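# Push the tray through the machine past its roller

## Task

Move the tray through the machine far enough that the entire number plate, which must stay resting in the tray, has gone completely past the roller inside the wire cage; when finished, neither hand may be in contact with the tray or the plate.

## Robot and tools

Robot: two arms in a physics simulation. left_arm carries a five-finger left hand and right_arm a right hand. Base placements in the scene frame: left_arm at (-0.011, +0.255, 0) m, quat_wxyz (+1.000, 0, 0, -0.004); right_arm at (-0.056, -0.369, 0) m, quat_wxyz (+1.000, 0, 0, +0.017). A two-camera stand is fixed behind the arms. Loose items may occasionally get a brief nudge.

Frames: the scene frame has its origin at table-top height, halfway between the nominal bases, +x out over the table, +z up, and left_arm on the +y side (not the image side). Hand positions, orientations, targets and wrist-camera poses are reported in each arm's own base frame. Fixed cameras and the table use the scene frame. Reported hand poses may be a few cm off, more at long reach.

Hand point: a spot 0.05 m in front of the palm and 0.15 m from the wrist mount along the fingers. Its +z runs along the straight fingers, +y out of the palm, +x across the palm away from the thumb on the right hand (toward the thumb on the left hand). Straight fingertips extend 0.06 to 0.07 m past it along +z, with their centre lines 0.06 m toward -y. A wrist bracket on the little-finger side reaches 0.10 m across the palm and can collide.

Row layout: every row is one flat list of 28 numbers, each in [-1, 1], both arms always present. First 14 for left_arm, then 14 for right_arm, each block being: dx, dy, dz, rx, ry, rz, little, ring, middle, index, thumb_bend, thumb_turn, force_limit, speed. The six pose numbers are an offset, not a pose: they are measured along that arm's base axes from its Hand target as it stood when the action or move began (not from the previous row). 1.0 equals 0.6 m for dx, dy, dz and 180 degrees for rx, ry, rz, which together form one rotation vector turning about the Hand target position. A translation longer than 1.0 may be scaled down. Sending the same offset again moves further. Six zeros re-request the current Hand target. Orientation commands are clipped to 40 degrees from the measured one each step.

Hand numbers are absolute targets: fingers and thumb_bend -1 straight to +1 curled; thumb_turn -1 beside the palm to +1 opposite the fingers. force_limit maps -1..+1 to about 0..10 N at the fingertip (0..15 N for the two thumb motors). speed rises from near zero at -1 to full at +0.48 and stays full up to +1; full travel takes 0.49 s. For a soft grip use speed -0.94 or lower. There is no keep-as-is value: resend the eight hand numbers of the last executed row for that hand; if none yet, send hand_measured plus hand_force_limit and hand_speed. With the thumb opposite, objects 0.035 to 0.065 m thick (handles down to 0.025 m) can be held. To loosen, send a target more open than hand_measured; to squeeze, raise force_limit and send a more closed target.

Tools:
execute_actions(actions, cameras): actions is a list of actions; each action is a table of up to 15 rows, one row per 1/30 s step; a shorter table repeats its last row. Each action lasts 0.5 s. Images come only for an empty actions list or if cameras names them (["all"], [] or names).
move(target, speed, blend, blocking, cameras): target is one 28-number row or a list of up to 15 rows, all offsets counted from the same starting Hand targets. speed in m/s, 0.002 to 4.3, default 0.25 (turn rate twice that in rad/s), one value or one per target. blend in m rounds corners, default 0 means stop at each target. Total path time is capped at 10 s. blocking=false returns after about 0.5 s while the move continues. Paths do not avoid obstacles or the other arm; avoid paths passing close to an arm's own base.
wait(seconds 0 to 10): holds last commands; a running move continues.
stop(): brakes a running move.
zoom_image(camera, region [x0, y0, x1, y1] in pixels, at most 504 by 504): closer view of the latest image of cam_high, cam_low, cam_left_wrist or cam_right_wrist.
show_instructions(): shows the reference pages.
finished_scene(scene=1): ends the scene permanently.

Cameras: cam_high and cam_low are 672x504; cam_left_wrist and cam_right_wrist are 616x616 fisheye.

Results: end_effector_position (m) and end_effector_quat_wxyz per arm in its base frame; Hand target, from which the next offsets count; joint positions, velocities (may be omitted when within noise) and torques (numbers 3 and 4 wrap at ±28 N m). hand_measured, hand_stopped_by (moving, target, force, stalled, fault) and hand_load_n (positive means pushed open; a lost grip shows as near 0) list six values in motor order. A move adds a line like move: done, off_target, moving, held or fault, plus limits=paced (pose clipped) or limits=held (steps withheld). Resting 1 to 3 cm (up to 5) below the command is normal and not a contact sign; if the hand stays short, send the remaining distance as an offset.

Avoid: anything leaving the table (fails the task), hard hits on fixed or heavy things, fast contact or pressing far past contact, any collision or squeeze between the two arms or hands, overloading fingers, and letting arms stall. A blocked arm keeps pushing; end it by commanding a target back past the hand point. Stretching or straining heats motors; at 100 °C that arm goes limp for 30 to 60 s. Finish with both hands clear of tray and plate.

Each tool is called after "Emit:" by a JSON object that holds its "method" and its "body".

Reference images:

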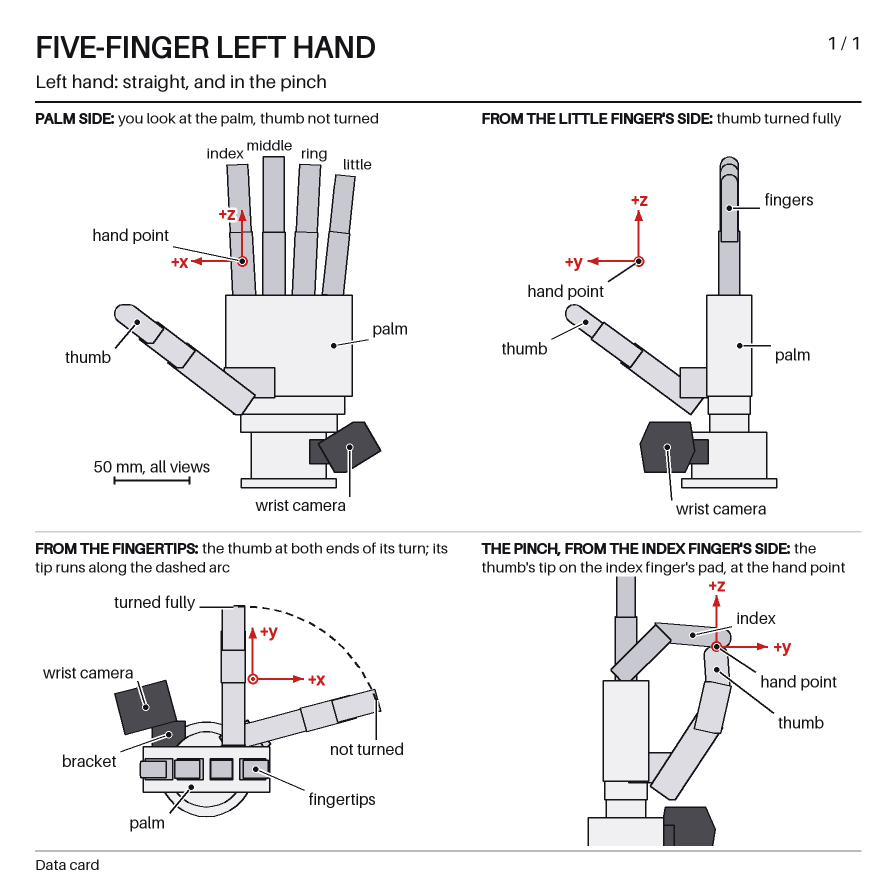

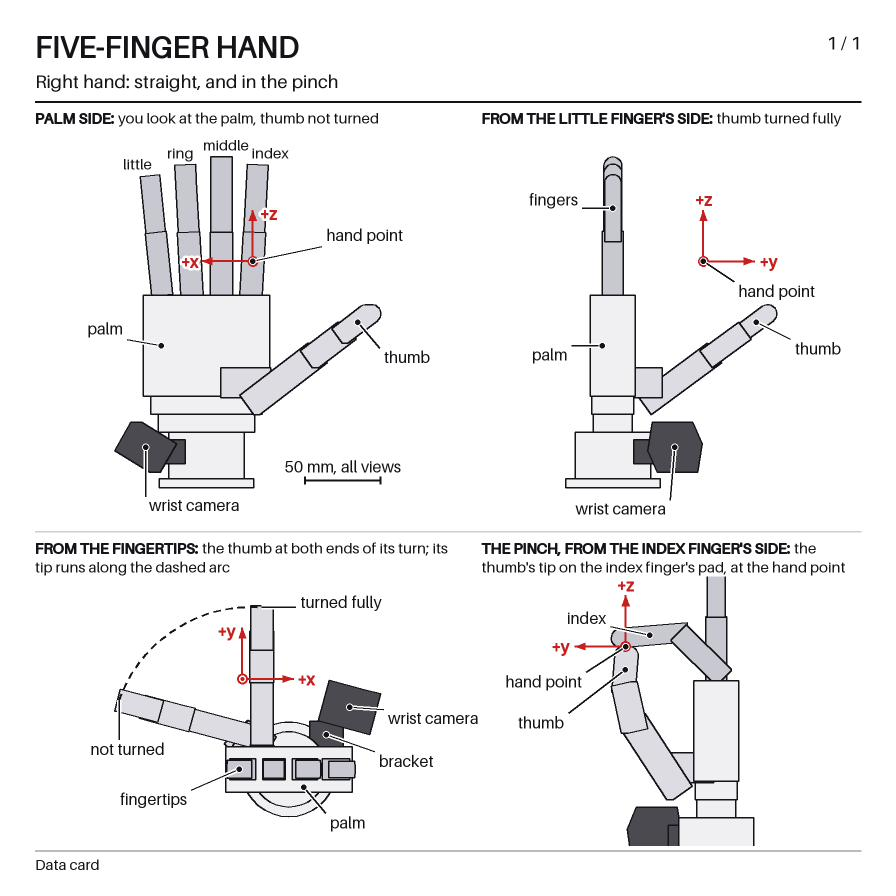

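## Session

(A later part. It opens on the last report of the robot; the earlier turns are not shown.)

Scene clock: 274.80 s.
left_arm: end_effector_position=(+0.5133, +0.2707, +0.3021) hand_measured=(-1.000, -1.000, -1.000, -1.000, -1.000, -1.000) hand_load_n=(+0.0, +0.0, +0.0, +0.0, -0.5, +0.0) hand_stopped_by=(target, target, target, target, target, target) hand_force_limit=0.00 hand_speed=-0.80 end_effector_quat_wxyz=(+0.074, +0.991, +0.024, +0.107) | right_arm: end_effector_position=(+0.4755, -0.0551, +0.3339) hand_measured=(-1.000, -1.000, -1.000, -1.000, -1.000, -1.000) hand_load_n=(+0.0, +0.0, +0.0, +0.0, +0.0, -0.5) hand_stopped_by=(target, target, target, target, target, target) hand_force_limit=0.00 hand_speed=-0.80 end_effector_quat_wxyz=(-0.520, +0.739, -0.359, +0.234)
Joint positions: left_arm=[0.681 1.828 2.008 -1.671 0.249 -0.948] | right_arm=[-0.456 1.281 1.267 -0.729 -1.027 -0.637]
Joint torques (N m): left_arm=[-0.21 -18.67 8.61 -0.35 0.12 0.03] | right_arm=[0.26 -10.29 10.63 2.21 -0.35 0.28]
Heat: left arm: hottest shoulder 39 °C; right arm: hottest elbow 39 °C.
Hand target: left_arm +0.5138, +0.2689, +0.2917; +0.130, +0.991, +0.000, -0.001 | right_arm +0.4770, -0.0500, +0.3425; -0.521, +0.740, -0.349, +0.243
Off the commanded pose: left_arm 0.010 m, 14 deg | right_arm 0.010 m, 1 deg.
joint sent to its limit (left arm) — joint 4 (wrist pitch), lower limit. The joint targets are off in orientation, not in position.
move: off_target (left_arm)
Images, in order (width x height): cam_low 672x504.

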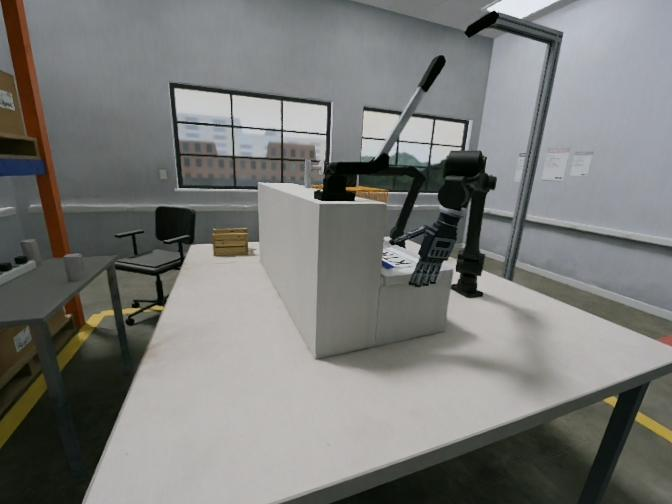

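Emit:
{"method": "move", "body": {"target": [0,-0.07,0,0,0,0,-1,-1,-1,-1,-1,-1,0,-0.8,0,0,0,0,0,0,-1,-1,-1,-1,-1,-1,0,-0.8], "speed": 0.08, "cameras": ["cam_low", "cam_left_wrist"]}}

Emit:
{"method": "zoom_image", "body": {"camera": "cam_low", "region": [370, 200, 460, 300]}}

Emit:
{"method": "zoom_image", "body": {"camera": "cam_left_wrist", "region": [200, 50, 400, 300]}}

Scene clock: 280.57 s.
left_arm: end_effector_position=(+0.5149, +0.2336, +0.2865) hand_measured=(-1.000, -1.000, -1.000, -1.000, -1.000, -1.000) hand_load_n=(+0.0, +0.0, +0.0, +0.0, -0.5, +0.0) hand_stopped_by=(target, target, target, target, target, target) hand_force_limit=0.00 hand_speed=-0.80 end_effector_quat_wxyz=(+0.091, +0.992, +0.013, +0.083) | right_arm: end_effector_position=(+0.4755, -0.0551, +0.3339) hand_measured=(-1.000, -1.000, -1.000, -1.000, -1.000, -1.000) hand_load_n=(+0.0, +0.0, +0.0, +0.0, +0.0, +0.0) hand_stopped_by=(target, target, target, target, target, target) hand_force_limit=0.00 hand_speed=-0.80 end_effector_quat_wxyz=(-0.520, +0.739, -0.359, +0.234)
Joint positions: left_arm=[0.626 1.806 1.937 -1.671 0.244 -0.975] | right_arm=[-0.456 1.281 1.267 -0.729 -1.027 -0.637]
Joint torques (N m): left_arm=[0.38 -20.13 8.46 -0.49 0.23 -0.16] | right_arm=[0.26 -10.29 10.63 2.22 -0.35 0.28]
Heat: left arm: hottest shoulder 38 °C; right arm: hottest elbow 39 °C.
Hand target: left_arm +0.5136, +0.2270, +0.2918; +0.130, +0.991, +0.000, -0.001 | right_arm +0.4770, -0.0500, +0.3425; -0.521, +0.740, -0.349, +0.243
Off the commanded pose: left_arm 0.009 m, 11 deg | right_arm 0.010 m, 1 deg.
joint sent to its limit (left arm) — joint 4 (wrist pitch), lower limit. The joint targets are off in orientation, not in position.
move: off_target (left_arm)
camera_calibration:
cam_left_wrist: T_world_to_cam=[[0.203523, 0.966543, -0.156119, -0.290543], [0.742155, -0.0482984, 0.668486, -0.564375], [0.63858, -0.251917, -0.727154, 0.0599824], [0, 0, 0, 1]] pos_world=[0.439682, 0.268674, 0.375534]
Images, in order (width x height): cam_low 672x504, cam_left_wrist 616x616.

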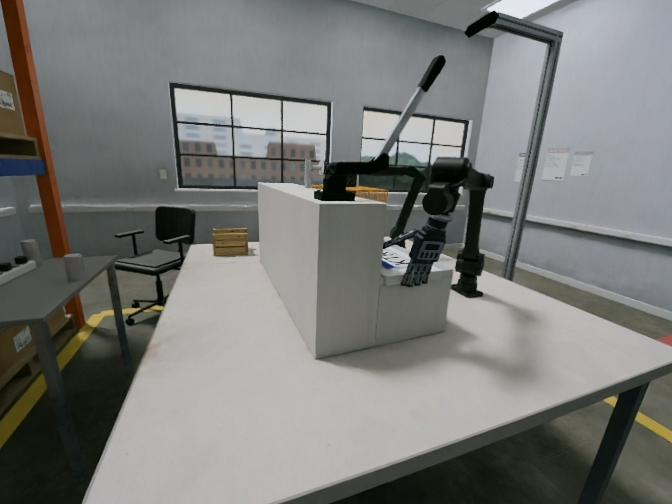

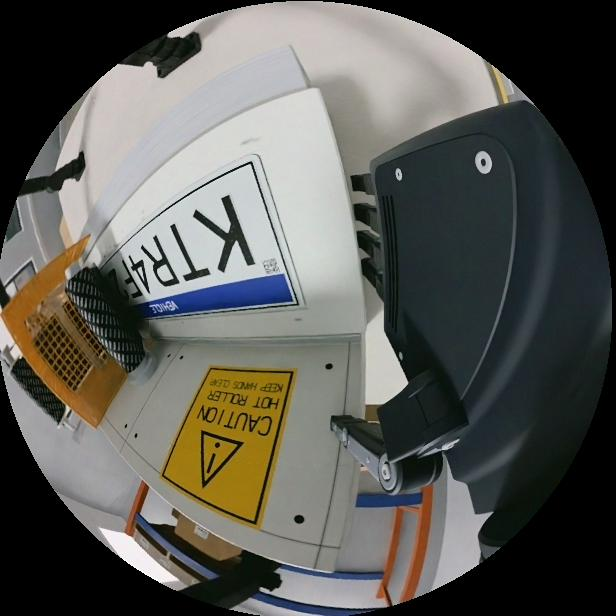

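Scaled by 5.040 from the camera's 672x504 image, which has a finer 960x720 frame.

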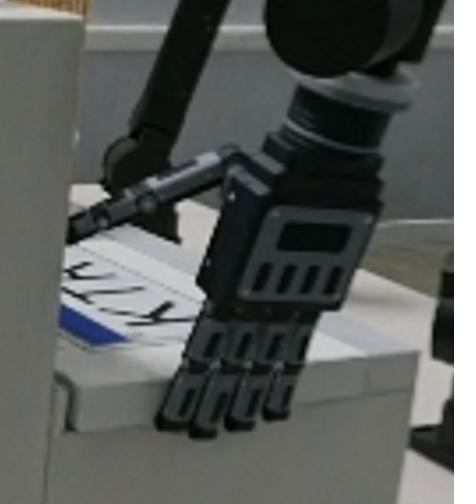

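Scaled by 2.016 from the camera's 616x616 image, which has a finer 880x880 frame.

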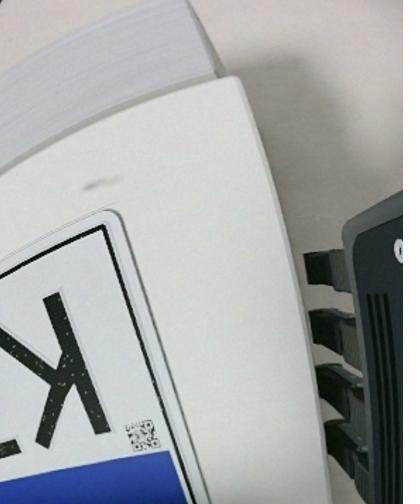

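Emit:
{"method": "move", "body": {"target": [0,-0.03,0.025,0,0,0,-1,-1,-1,-1,-1,-1,0,-0.8,0,0,0,0,0,0,-1,-1,-1,-1,-1,-1,0,-0.8], "speed": 0.08, "cameras": ["cam_low", "cam_left_wrist"]}}

Emit:
{"method": "zoom_image", "body": {"camera": "cam_low", "region": [370, 200, 460, 300]}}

Emit:
{"method": "zoom_image", "body": {"camera": "cam_left_wrist", "region": [200, 50, 400, 300]}}

Scene clock: 286.20 s.
left_arm: end_effector_position=(+0.5117, +0.2304, +0.2903) hand_measured=(-1.000, -1.000, -1.000, -1.000, -1.000, -1.000) hand_load_n=(+0.0, +0.0, +1.0, +0.0, +0.0, +0.0) hand_stopped_by=(target, target, target, target, target, target) hand_force_limit=0.00 hand_speed=-0.80 end_effector_quat_wxyz=(+0.087, +0.993, +0.027, +0.080) | right_arm: end_effector_position=(+0.4755, -0.0551, +0.3339) hand_measured=(-1.000, -1.000, -1.000, -1.000, -1.000, -1.000) hand_load_n=(+0.0, -0.5, +0.0, +0.0, +0.0, +0.0) hand_stopped_by=(target, target, target, target, target, target) hand_force_limit=0.00 hand_speed=-0.80 end_effector_quat_wxyz=(-0.520, +0.739, -0.359, +0.234)
Joint positions: left_arm=[0.622 1.786 1.921 -1.671 0.234 -1.008] | right_arm=[-0.456 1.281 1.267 -0.729 -1.027 -0.637]
Joint torques (N m): left_arm=[-2.9 -21.13 8.65 -0.44 0.99 -0.16] | right_arm=[0.26 -10.23 10.63 2.21 -0.35 0.28]
Heat: left arm: hottest shoulder 38 °C; right arm: hottest elbow 39 °C.
Hand target: left_arm +0.5137, +0.2089, +0.3067; +0.130, +0.991, +0.000, -0.001 | right_arm +0.4770, -0.0500, +0.3425; -0.521, +0.740, -0.349, +0.243
Off the commanded pose: left_arm 0.027 m, 11 deg | right_arm 0.010 m, 1 deg.
joint sent to its limit (left arm) — joint 4 (wrist pitch), lower limit. The joint targets are off in orientation, not in position.
move: off_target (left_arm)
camera_calibration:
cam_left_wrist: T_world_to_cam=[[0.174361, 0.972823, -0.152358, -0.273819], [0.748689, -0.0304759, 0.662221, -0.57037], [0.639581, -0.229534, -0.733656, 0.0601924], [0, 0, 0, 1]] pos_world=[0.436275, 0.262811, 0.380153]
Images, in order (width x height): cam_low 672x504, cam_left_wrist 616x616.

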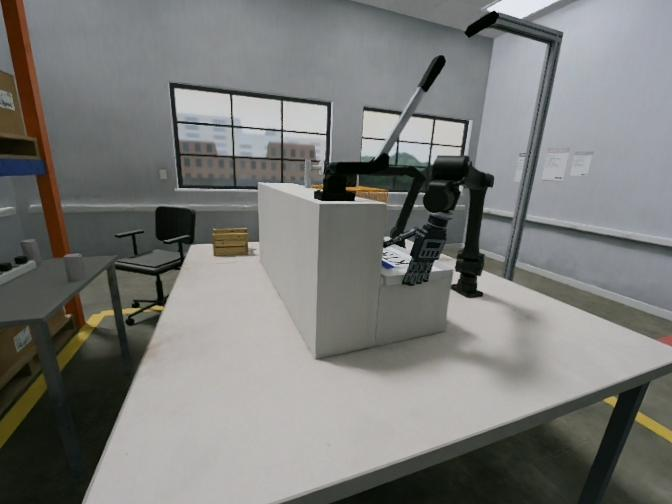

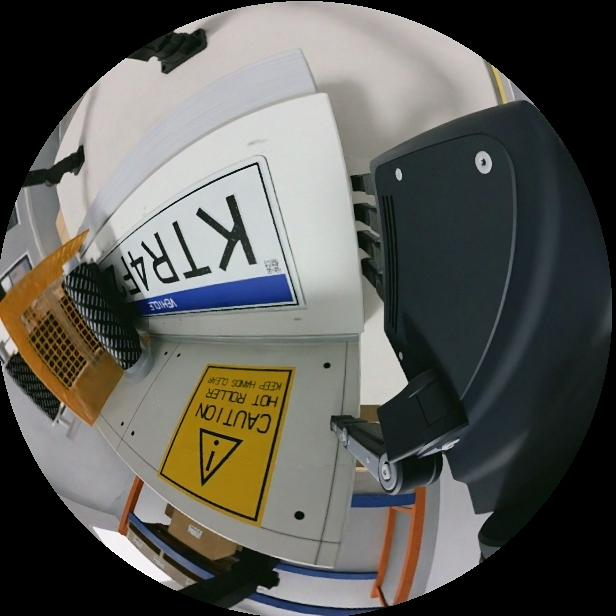

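Scaled by 5.040 from the camera's 672x504 image, which has a finer 960x720 frame.

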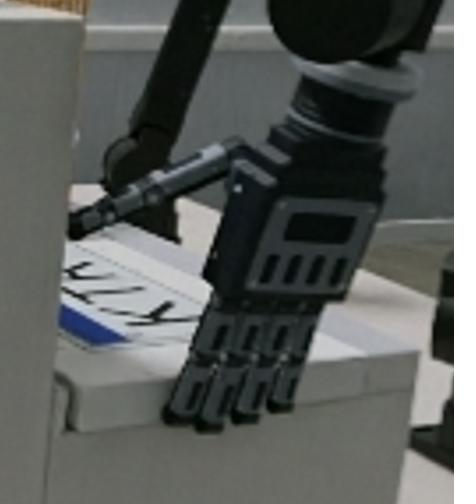

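Scaled by 2.016 from the camera's 616x616 image, which has a finer 880x880 frame.

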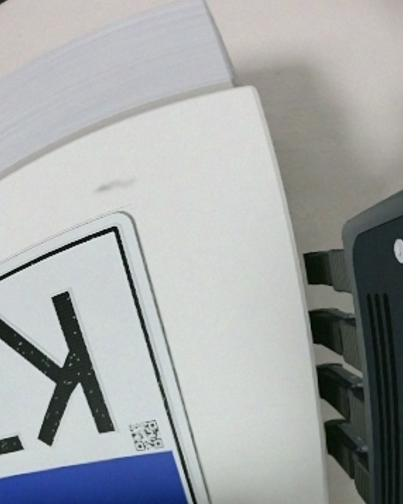

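Emit:
{"method": "move", "body": {"target": [[0,0.06,0.01,0,0,0,-1,-1,-1,-1,-1,-1,0,-0.8,0,0,0,0,0,0,-1,-1,-1,-1,-1,-1,0,-0.8],[0,0.015,0.01,0,0,0,-1,-1,-1,-1,-1,-1,0,-0.8,0,0,0,0,0,0,-1,-1,-1,-1,-1,-1,0,-0.8]], "speed": 0.08, "cameras": ["cam_low"]}}

Emit:
{"method": "zoom_image", "body": {"camera": "cam_low", "region": [370, 200, 460, 300]}}

Scene clock: 295.27 s.
left_arm: end_effector_position=(+0.5115, +0.2318, +0.2993) hand_measured=(-1.000, -1.000, -1.000, -1.000, -1.000, -1.000) hand_load_n=(-0.5, +0.0, +0.5, +0.0, +0.0, +0.0) hand_stopped_by=(target, target, target, target, target, target) hand_force_limit=0.00 hand_speed=-0.80 end_effector_quat_wxyz=(+0.086, +0.992, +0.024, +0.091) | right_arm: end_effector_position=(+0.4755, -0.0551, +0.3339) hand_measured=(-1.000, -1.000, -1.000, -1.000, -1.000, -1.000) hand_load_n=(+0.0, +0.0, +0.0, +0.0, -0.5, +0.0) hand_stopped_by=(target, target, target, target, target, target) hand_force_limit=0.00 hand_speed=-0.80 end_effector_quat_wxyz=(-0.520, +0.739, -0.359, +0.234)
Joint positions: left_arm=[0.628 1.779 1.932 -1.672 0.245 -0.997] | right_arm=[-0.456 1.281 1.267 -0.729 -1.027 -0.637]
Joint torques (N m): left_arm=[-2.61 -19.96 9.31 -0.57 0.61 -0.16] | right_arm=[0.21 -10.29 10.63 2.21 -0.35 0.28]
Heat: left arm: hottest shoulder 38 °C; right arm: hottest elbow 39 °C.
Hand target: left_arm +0.5137, +0.2180, +0.3127; +0.131, +0.991, +0.000, -0.001 | right_arm +0.4770, -0.0500, +0.3425; -0.521, +0.740, -0.349, +0.243
Off the commanded pose: left_arm 0.019 m, 12 deg | right_arm 0.010 m, 1 deg.
joint sent to its limit (left arm) — joint 4 (wrist pitch), lower limit. The joint targets are off in orientation, not in position.
move: off_target (left_arm)
Images, in order (width x height): cam_low 672x504.

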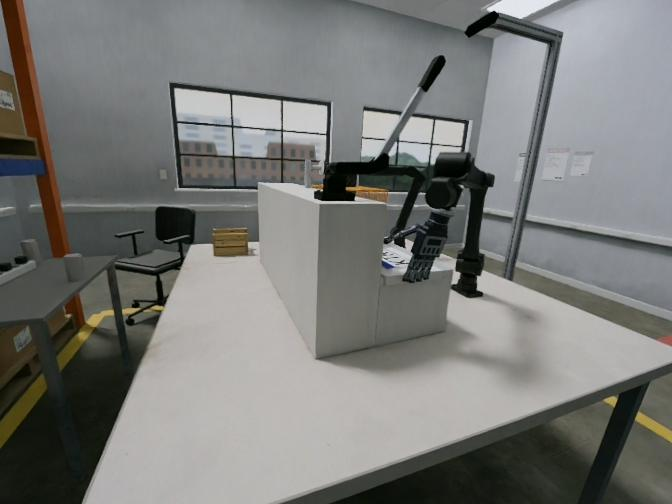

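Scaled by 5.040 from the camera's 672x504 image, which has a finer 960x720 frame.

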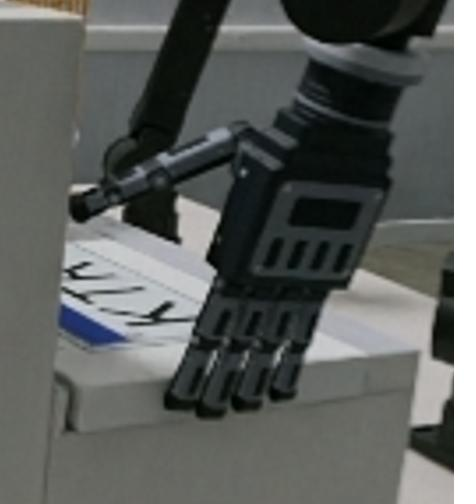

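Emit:
{"method": "move", "body": {"target": [0,-0.06,0,0,0,0,-1,-1,-1,-1,-1,-1,0,-0.8,0,0,0,0,0,0,-1,-1,-1,-1,-1,-1,0,-0.8], "speed": 0.08, "cameras": ["cam_low"]}}

Emit:
{"method": "zoom_image", "body": {"camera": "cam_low", "region": [370, 200, 460, 300]}}

Scene clock: 301.53 s.
left_arm: end_effector_position=(+0.5127, +0.2086, +0.2985) hand_measured=(-1.000, -1.000, -1.000, -1.000, -1.000, -1.000) hand_load_n=(+0.0, +0.0, +1.0, -0.5, -0.5, +0.0) hand_stopped_by=(target, target, target, target, target, target) hand_force_limit=0.00 hand_speed=-0.80 end_effector_quat_wxyz=(+0.083, +0.993, +0.027, +0.082) | right_arm: end_effector_position=(+0.4755, -0.0551, +0.3339) hand_measured=(-1.000, -1.000, -1.000, -1.000, -1.000, -1.000) hand_load_n=(+0.0, +0.0, +0.0, +0.0, +0.0, +0.0) hand_stopped_by=(target, target, target, target, target, target) hand_force_limit=0.00 hand_speed=-0.80 end_effector_quat_wxyz=(-0.520, +0.739, -0.359, +0.234)
Joint positions: left_arm=[0.587 1.747 1.891 -1.663 0.228 -1.045] | right_arm=[-0.456 1.281 1.267 -0.729 -1.027 -0.637]
Joint torques (N m): left_arm=[-2.32 -20.01 8.09 -0.64 1.43 -0.07] | right_arm=[0.26 -10.23 10.63 2.21 -0.35 0.28]
Heat: left arm: hottest shoulder 38 °C; right arm: hottest elbow 39 °C.
Hand target: left_arm +0.5137, +0.1819, +0.3126; +0.130, +0.991, +0.000, -0.001 | right_arm +0.4770, -0.0500, +0.3425; -0.521, +0.740, -0.349, +0.243
Off the commanded pose: left_arm 0.030 m, 11 deg | right_arm 0.010 m, 1 deg.
joint sent to its limit (left arm) — joint 4 (wrist pitch), lower limit. The joint targets are off in orientation, not in position.
move: off_target (left_arm)
Images, in order (width x height): cam_low 672x504.

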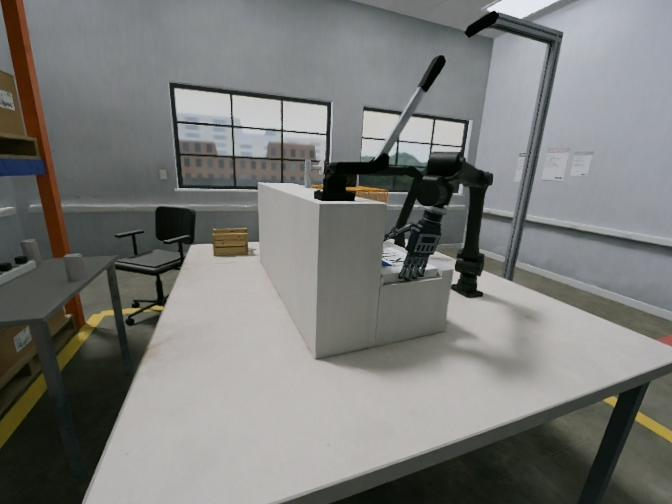

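Scaled by 5.040 from the camera's 672x504 image, which has a finer 960x720 frame.

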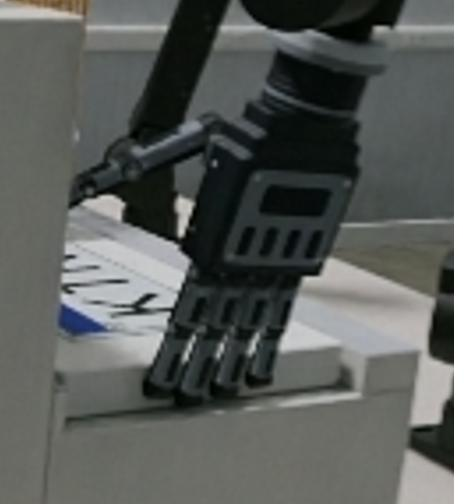

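Emit:
{"method": "wait", "body": {"seconds": 0.1, "cameras": ["all"]}}

Emit:
{"method": "zoom_image", "body": {"camera": "cam_left_wrist", "region": [60, 460, 360, 616]}}

Emit:
{"method": "zoom_image", "body": {"camera": "cam_right_wrist", "region": [180, 220, 330, 400]}}

Emit:
{"method": "zoom_image", "body": {"camera": "cam_low", "region": [310, 40, 500, 230]}}

Scene clock: 312.57 s.
left_arm: end_effector_position=(+0.5127, +0.2086, +0.2985) hand_measured=(-1.000, -1.000, -1.000, -1.000, -1.000, -1.000) hand_load_n=(+0.0, +0.0, +1.0, +0.0, +0.0, +0.0) hand_stopped_by=(target, target, target, target, target, target) hand_force_limit=0.00 hand_speed=-0.80 end_effector_quat_wxyz=(+0.083, +0.993, +0.028, +0.082) | right_arm: end_effector_position=(+0.4755, -0.0551, +0.3339) hand_measured=(-1.000, -1.000, -1.000, -1.000, -1.000, -1.000) hand_load_n=(+0.0, +0.0, +0.0, +0.0, +0.0, +0.0) hand_stopped_by=(target, target, target, target, target, target) hand_force_limit=0.00 hand_speed=-0.80 end_effector_quat_wxyz=(-0.520, +0.739, -0.359, +0.234)
Joint positions: left_arm=[0.587 1.747 1.891 -1.663 0.228 -1.046] | right_arm=[-0.456 1.281 1.267 -0.729 -1.027 -0.637]
Joint torques (N m): left_arm=[-1.79 -20.42 8.4 -0.88 1.46 -0.07] | right_arm=[0.26 -10.29 10.63 2.21 -0.34 0.28]
Heat: left arm: hottest shoulder 37 °C; right arm: hottest elbow 39 °C.
Hand target: left_arm +0.5137, +0.1819, +0.3126; +0.131, +0.991, +0.000, -0.001 | right_arm +0.4770, -0.0500, +0.3425; -0.521, +0.740, -0.349, +0.243
Off the commanded pose: left_arm 0.030 m, 11 deg | right_arm 0.010 m, 1 deg.
wait: 0.10 s; at rest from the start
camera_calibration:
cam_left_wrist: T_world_to_cam=[[0.173024, 0.974388, -0.143632, -0.253834], [0.746424, -0.0345812, 0.664572, -0.575869], [0.642584, -0.222197, -0.73329, 0.0574263], [0, 0, 0, 1]] pos_world=[0.43686, 0.240179, 0.388358]
cam_right_wrist: T_world_to_cam=[[-0.146459, -0.387477, -0.910171, 0.355983], [-0.966222, 0.253268, 0.0476579, 0.454394], [0.212051, 0.886407, -0.411482, 0.19822], [0, 0, 0, 1]] pos_world=[0.449149, -0.152851, 0.383914]

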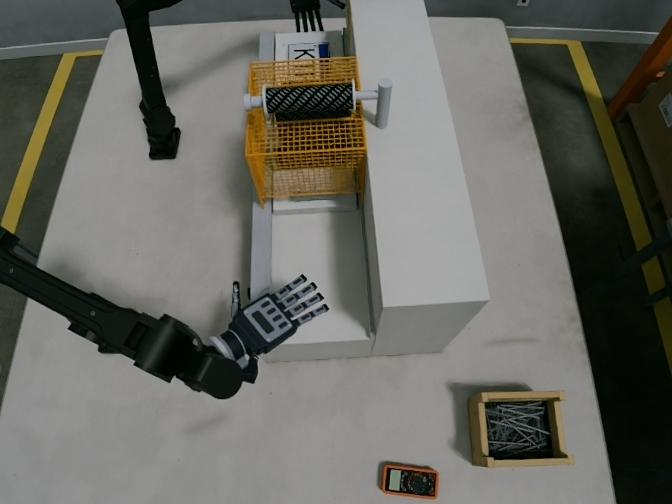

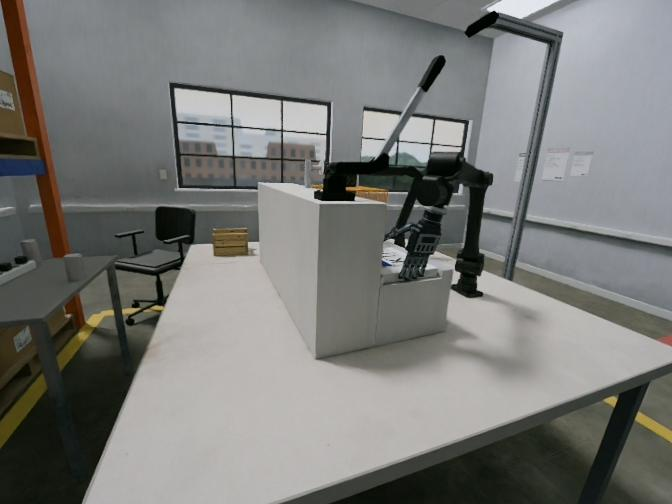

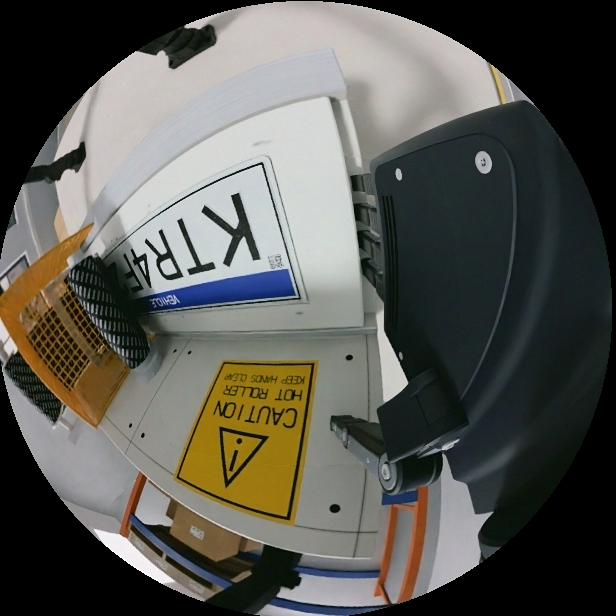

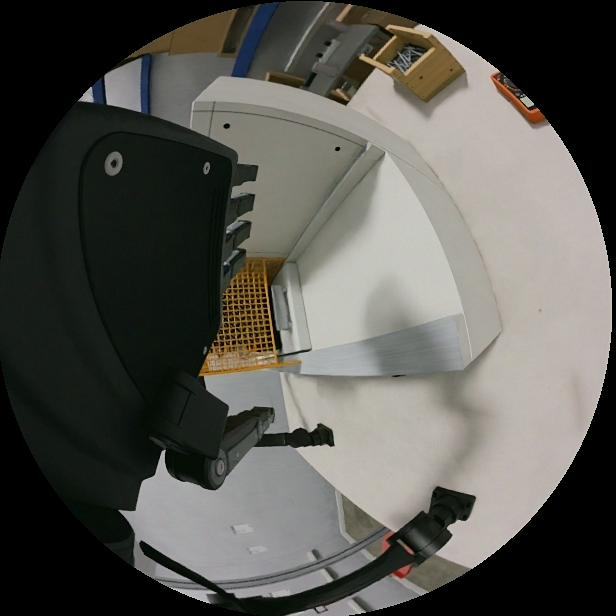

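Scaled by 1.680 from the camera's 616x616 image, which has a finer 880x880 frame.

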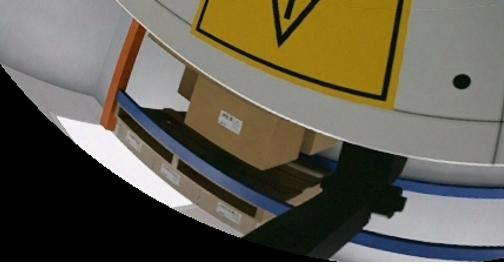

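Scaled by 2.800 from the camera's 616x616 image, which has a finer 880x880 frame.

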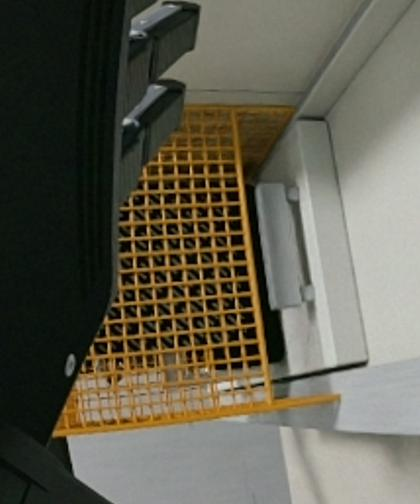

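Scaled by 2.653 from the camera's 672x504 image, which has a finer 960x720 frame.

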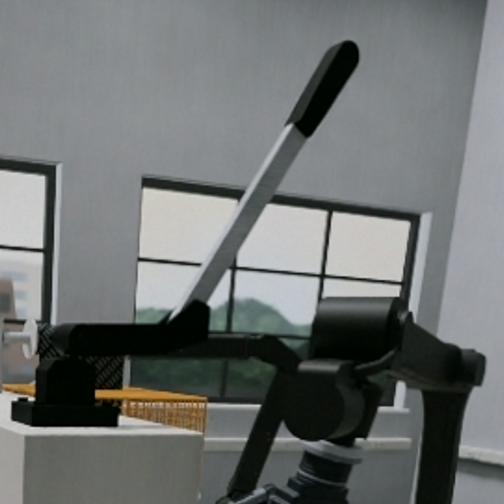

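Emit:
{"method": "move", "body": {"target": [[0,0.083,0.008,0,0,0,-1,-1,-1,-1,-1,-1,0,-0.8,0,0,0,0,0,0,-1,-1,-1,-1,-1,-1,0,-0.8],[-0.033,0.07,0.008,0,0,0,-1,-1,-1,-1,-1,-1,0,-0.8,0,0,0,0,0,0,-1,-1,-1,-1,-1,-1,0,-0.8],[-0.033,-0.098,0.008,0,0,0,-1,-1,-1,-1,-1,-1,0,-0.8,0,0,0,0,0,0,-1,-1,-1,-1,-1,-1,0,-0.8]], "speed": 0.06, "blend": [0.01,0.005,0], "cameras": ["cam_low","cam_left_wrist","cam_right_wrist"]}}

Emit:
{"method": "zoom_image", "body": {"camera": "cam_low", "region": [350, 130, 500, 300]}}

Scene clock: 333.33 s.
left_arm: end_effector_position=(+0.4973, +0.1754, +0.3116) hand_measured=(-1.000, -1.000, -1.000, -1.000, -1.000, -1.000) hand_load_n=(+0.0, +0.5, +2.0, +0.0, +0.0, +0.0) hand_stopped_by=(target, target, target, target, target, target) hand_force_limit=0.00 hand_speed=-0.80 end_effector_quat_wxyz=(+0.070, +0.993, +0.035, +0.087) | right_arm: end_effector_position=(+0.4755, -0.0551, +0.3339) hand_measured=(-1.000, -1.000, -1.000, -1.000, -1.000, -1.000) hand_load_n=(+0.0, +0.0, +0.0, +0.0, +0.0, -0.5) hand_stopped_by=(target, target, target, target, target, target) hand_force_limit=0.00 hand_speed=-0.80 end_effector_quat_wxyz=(-0.520, +0.739, -0.359, +0.234)
Joint positions: left_arm=[0.542 1.642 1.793 -1.635 0.207 -1.109] | right_arm=[-0.456 1.281 1.267 -0.729 -1.027 -0.637]
Joint torques (N m): left_arm=[-4.66 -19.02 6.57 -1.33 2.34 -0.19] | right_arm=[0.26 -10.29 10.63 2.21 -0.34 0.28]
Heat: left arm: hottest shoulder 37 °C; right arm: hottest elbow 39 °C.
Hand target: left_arm +0.4939, +0.1231, +0.3174; +0.131, +0.991, +0.000, -0.001 | right_arm +0.4770, -0.0500, +0.3425; -0.521, +0.740, -0.349, +0.243
Off the commanded pose: left_arm 0.053 m, 13 deg | right_arm 0.010 m, 1 deg.
joint sent to its limit (left arm) — joint 4 (wrist pitch), lower limit. The joint targets are off in orientation, not in position.
move: off_target (left_arm)
camera_calibration:
cam_left_wrist: T_world_to_cam=[[0.156438, 0.98067, -0.117531, -0.217981], [0.741308, -0.0379459, 0.670091, -0.572811], [0.652679, -0.191955, -0.732915, 0.0590193], [0, 0, 0, 1]] pos_world=[0.420209, 0.20336, 0.401472]
cam_right_wrist: T_world_to_cam=[[-0.146459, -0.387477, -0.910171, 0.355983], [-0.966222, 0.253268, 0.0476579, 0.454394], [0.212051, 0.886407, -0.411482, 0.19822], [0, 0, 0, 1]] pos_world=[0.449149, -0.152851, 0.383914]
Images, in order (width x height): cam_low 672x504, cam_left_wrist 616x616, cam_right_wrist 616x616.

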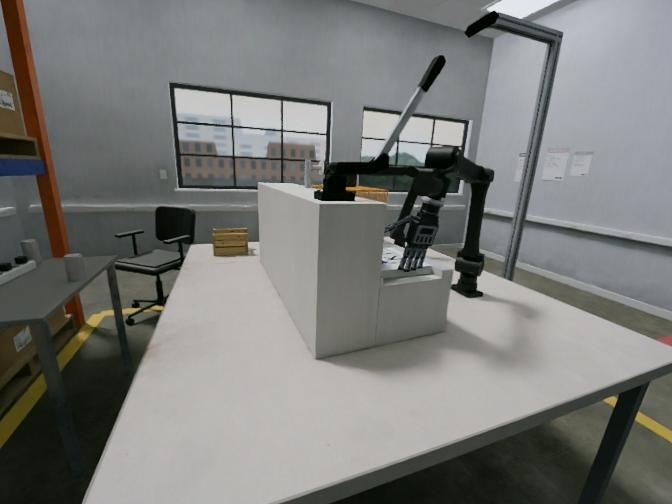

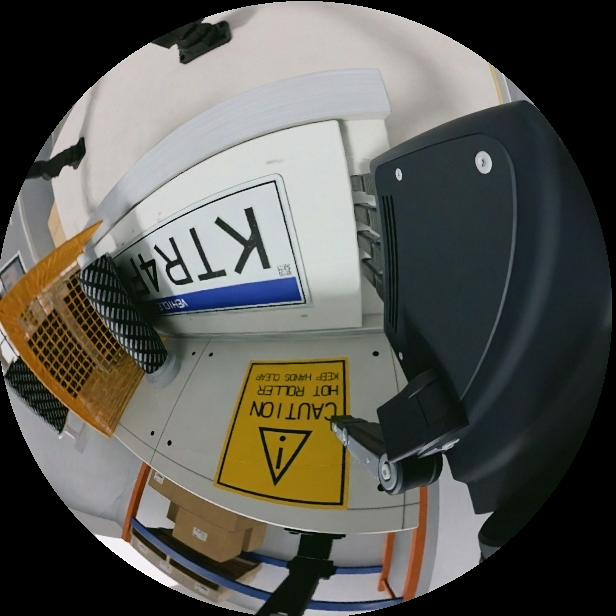

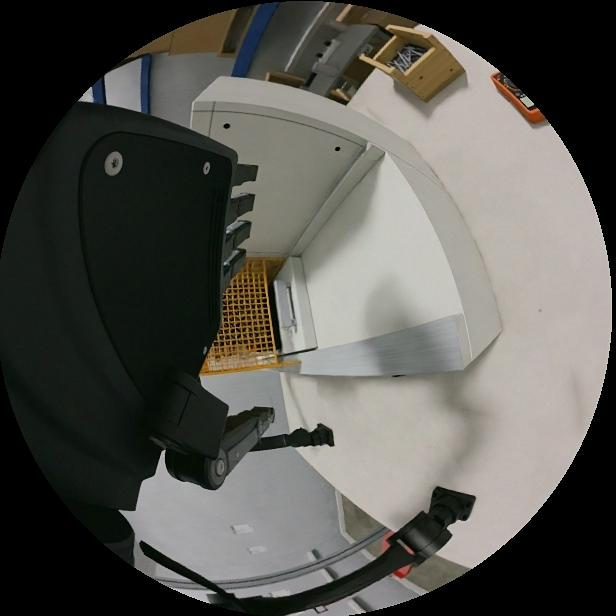

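Scaled by 2.965 from the camera's 672x504 image, which has a finer 960x720 frame.

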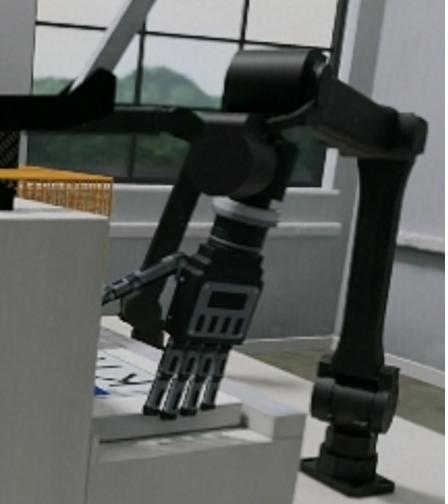

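Emit:
{"method": "zoom_image", "body": {"camera": "cam_low", "region": [370, 200, 460, 300]}}

Emit:
{"method": "zoom_image", "body": {"camera": "cam_left_wrist", "region": [60, 180, 220, 420]}}

Emit:
{"method": "zoom_image", "body": {"camera": "cam_right_wrist", "region": [240, 240, 340, 380]}}

Scaled by 5.040 from the camera's 672x504 image, which has a finer 960x720 frame.

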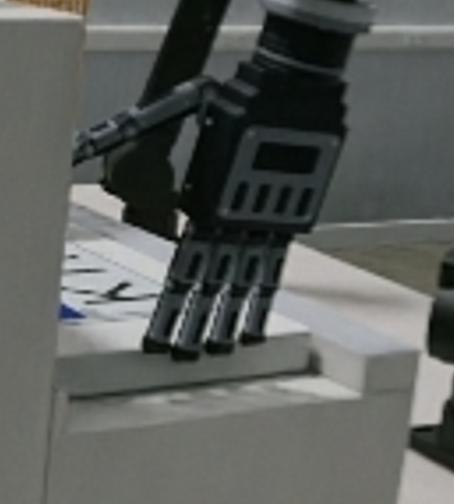

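Scaled by 2.100 from the camera's 616x616 image, which has a finer 880x880 frame.

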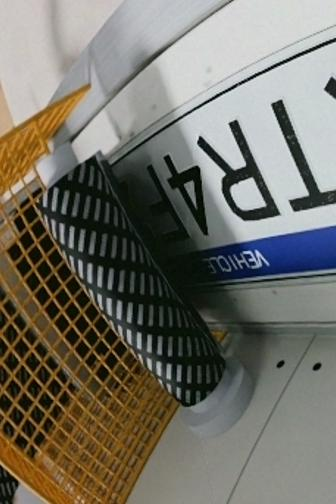

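Scaled by 3.600 from the camera's 616x616 image, which has a finer 880x880 frame.

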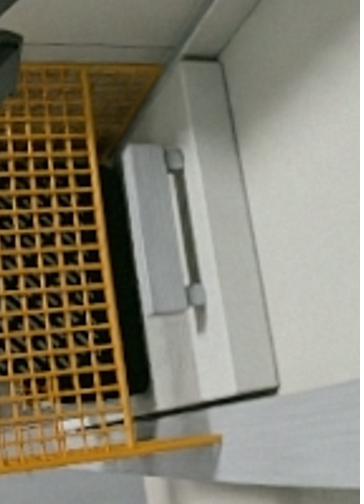

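Emit:
{"method": "move", "body": {"target": [[0,0.12,-0.01,0,0,0,-1,-1,-1,-1,-1,-1,0,-0.8,0,0,0,0,0,0,-1,-1,-1,-1,-1,-1,0,-0.8],[0,0.1,-0.03,0,0,0,-1,-1,-1,-1,-1,-1,0,-0.8,0,0,0,0,0,0,-1,-1,-1,-1,-1,-1,0,-0.8],[0,-0.06,-0.03,0,0,0,-1,-1,-1,-1,-1,-1,0,-0.8,0,0,0,0,0,0,-1,-1,-1,-1,-1,-1,0,-0.8]], "speed": 0.06, "blend": [0.01,0.005,0], "cameras": ["cam_low","cam_left_wrist","cam_right_wrist"]}}

Emit:
{"method": "zoom_image", "body": {"camera": "cam_low", "region": [370, 200, 460, 300]}}

Scene clock: 351.20 s.
left_arm: end_effector_position=(+0.4958, +0.0967, +0.2962) hand_measured=(-1.000, -1.000, -1.000, -1.000, -1.000, -1.000) hand_load_n=(+0.5, +0.0, +0.5, +0.0, +0.0, +0.0) hand_stopped_by=(target, target, target, target, target, target) hand_force_limit=0.00 hand_speed=-0.80 end_effector_quat_wxyz=(+0.110, +0.993, +0.006, +0.048) | right_arm: end_effector_position=(+0.4755, -0.0551, +0.3339) hand_measured=(-1.000, -1.000, -1.000, -1.000, -1.000, -1.000) hand_load_n=(+0.0, +0.0, +0.0, +0.0, +0.0, -0.5) hand_stopped_by=(target, target, target, target, target, target) hand_force_limit=0.00 hand_speed=-0.80 end_effector_quat_wxyz=(-0.520, +0.739, -0.359, +0.234)
Joint positions: left_arm=[0.417 1.619 1.716 -1.669 0.241 -1.166] | right_arm=[-0.456 1.281 1.267 -0.729 -1.027 -0.637]
Joint torques (N m): left_arm=[-1.08 -16.5 8.13 -0.54 0.94 -0.12] | right_arm=[0.26 -10.29 10.63 2.21 -0.35 0.28]
Heat: left arm: hottest shoulder 38 °C; right arm: hottest elbow 39 °C.
Hand target: left_arm +0.4939, +0.0870, +0.2996; +0.130, +0.991, +0.000, -0.001 | right_arm +0.4770, -0.0500, +0.3425; -0.521, +0.740, -0.349, +0.243
Off the commanded pose: left_arm 0.010 m, 6 deg | right_arm 0.010 m, 1 deg.
joint sent to its limit (left arm) — joint 4 (wrist pitch), lower limit. The joint targets are off in orientation, not in position.
move: off_target (left_arm); blend cut to 0.0085 m at target 1
camera_calibration:
cam_left_wrist: T_world_to_cam=[[0.213388, 0.954741, -0.20721, -0.141443], [0.784506, -0.0410487, 0.618761, -0.570293], [0.58225, -0.294594, -0.757759, 0.0859217], [0, 0, 0, 1]] pos_world=[0.427553, 0.136943, 0.388675]
cam_right_wrist: T_world_to_cam=[[-0.146459, -0.387477, -0.910171, 0.355983], [-0.966222, 0.253268, 0.0476579, 0.454394], [0.212051, 0.886407, -0.411482, 0.19822], [0, 0, 0, 1]] pos_world=[0.449149, -0.152851, 0.383914]
Images, in order (width x height): cam_low 672x504, cam_left_wrist 616x616, cam_right_wrist 616x616.

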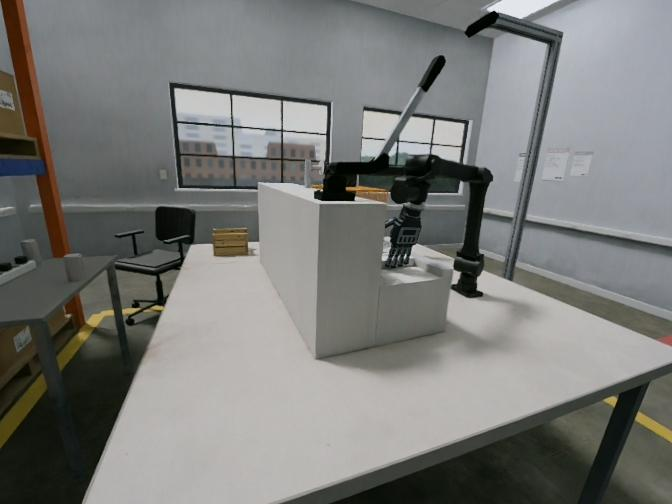

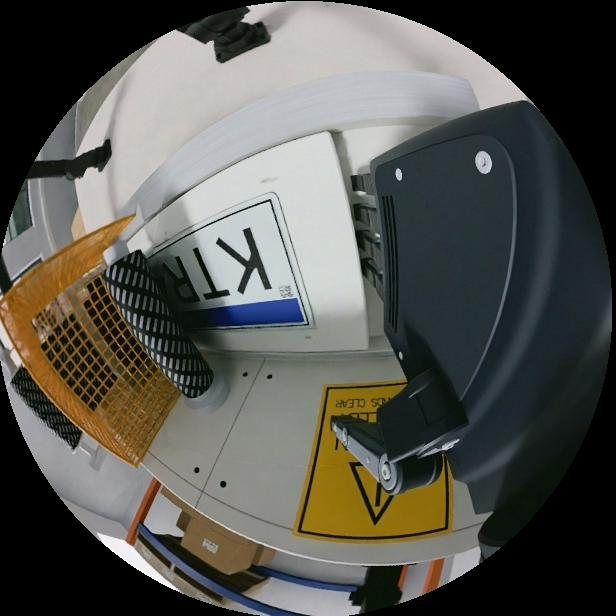

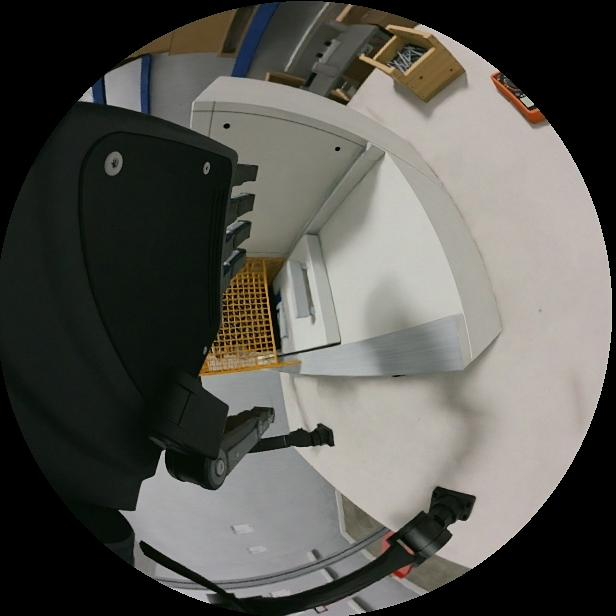

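Scaled by 5.040 from the camera's 672x504 image, which has a finer 960x720 frame.

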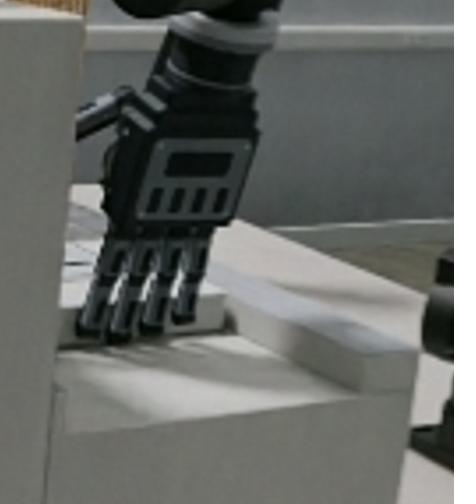

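Emit:
{"method": "zoom_image", "body": {"camera": "cam_right_wrist", "region": [200, 230, 360, 400]}}

Emit:
{"method": "zoom_image", "body": {"camera": "cam_left_wrist", "region": [0, 200, 220, 480]}}

Scaled by 2.965 from the camera's 616x616 image, which has a finer 880x880 frame.

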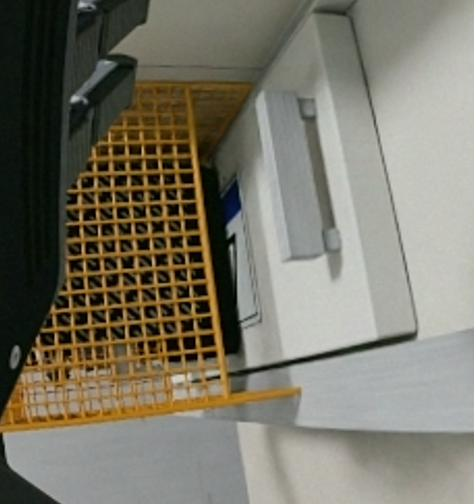

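Scaled by 1.800 from the camera's 616x616 image, which has a finer 880x880 frame.

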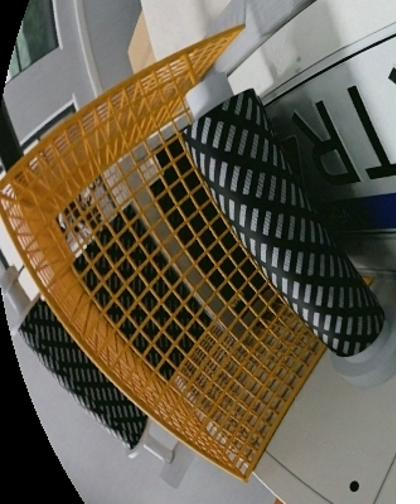

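Emit:
{"method": "wait", "body": {"seconds": 0.1, "cameras": ["cam_high"]}}

Emit:
{"method": "zoom_image", "body": {"camera": "cam_high", "region": [240, 140, 400, 300]}}

Scene clock: 370.63 s.
left_arm: end_effector_position=(+0.4958, +0.0967, +0.2962) hand_measured=(-1.000, -1.000, -1.000, -1.000, -1.000, -1.000) hand_load_n=(+0.0, +0.0, +0.5, +0.0, +0.0, +0.0) hand_stopped_by=(target, target, target, target, target, target) hand_force_limit=0.00 hand_speed=-0.80 end_effector_quat_wxyz=(+0.111, +0.993, +0.007, +0.048) | right_arm: end_effector_position=(+0.4755, -0.0551, +0.3339) hand_measured=(-1.000, -1.000, -1.000, -1.000, -1.000, -1.000) hand_load_n=(+0.0, +0.0, +0.0, +0.0, +0.0, -0.5) hand_stopped_by=(target, target, target, target, target, target) hand_force_limit=0.00 hand_speed=-0.80 end_effector_quat_wxyz=(-0.520, +0.739, -0.359, +0.234)
Joint positions: left_arm=[0.417 1.619 1.716 -1.669 0.241 -1.167] | right_arm=[-0.456 1.281 1.267 -0.729 -1.027 -0.637]
Joint torques (N m): left_arm=[-1.08 -16.67 8.59 -0.65 0.99 -0.1] | right_arm=[0.26 -10.29 10.63 2.21 -0.35 0.28]
Heat: left arm: hottest shoulder 38 °C; right arm: hottest elbow 39 °C.
Hand target: left_arm +0.4939, +0.0870, +0.2996; +0.130, +0.991, +0.000, -0.001 | right_arm +0.4770, -0.0500, +0.3425; -0.521, +0.740, -0.349, +0.243
Off the commanded pose: left_arm 0.010 m, 6 deg | right_arm 0.010 m, 1 deg.
wait: 0.10 s; at rest from the start
Images, in order (width x height): cam_high 672x504.

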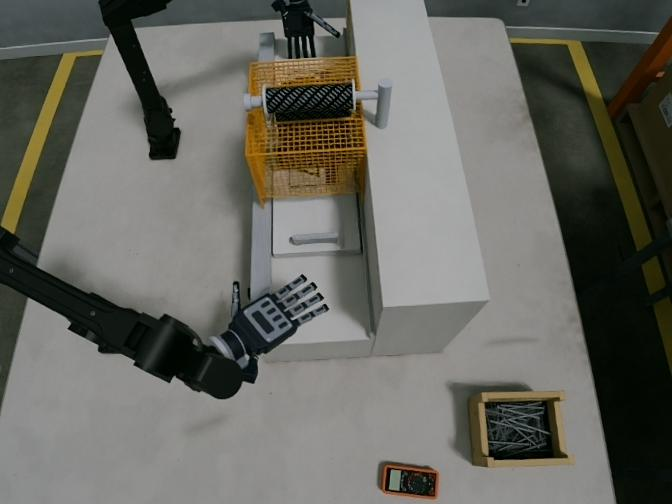

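Scaled by 3.150 from the camera's 672x504 image, which has a finer 960x720 frame.

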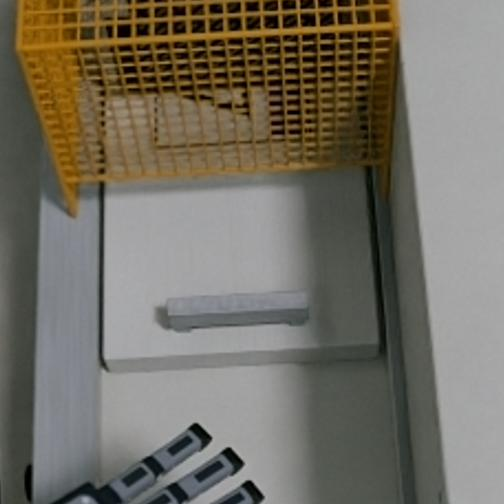

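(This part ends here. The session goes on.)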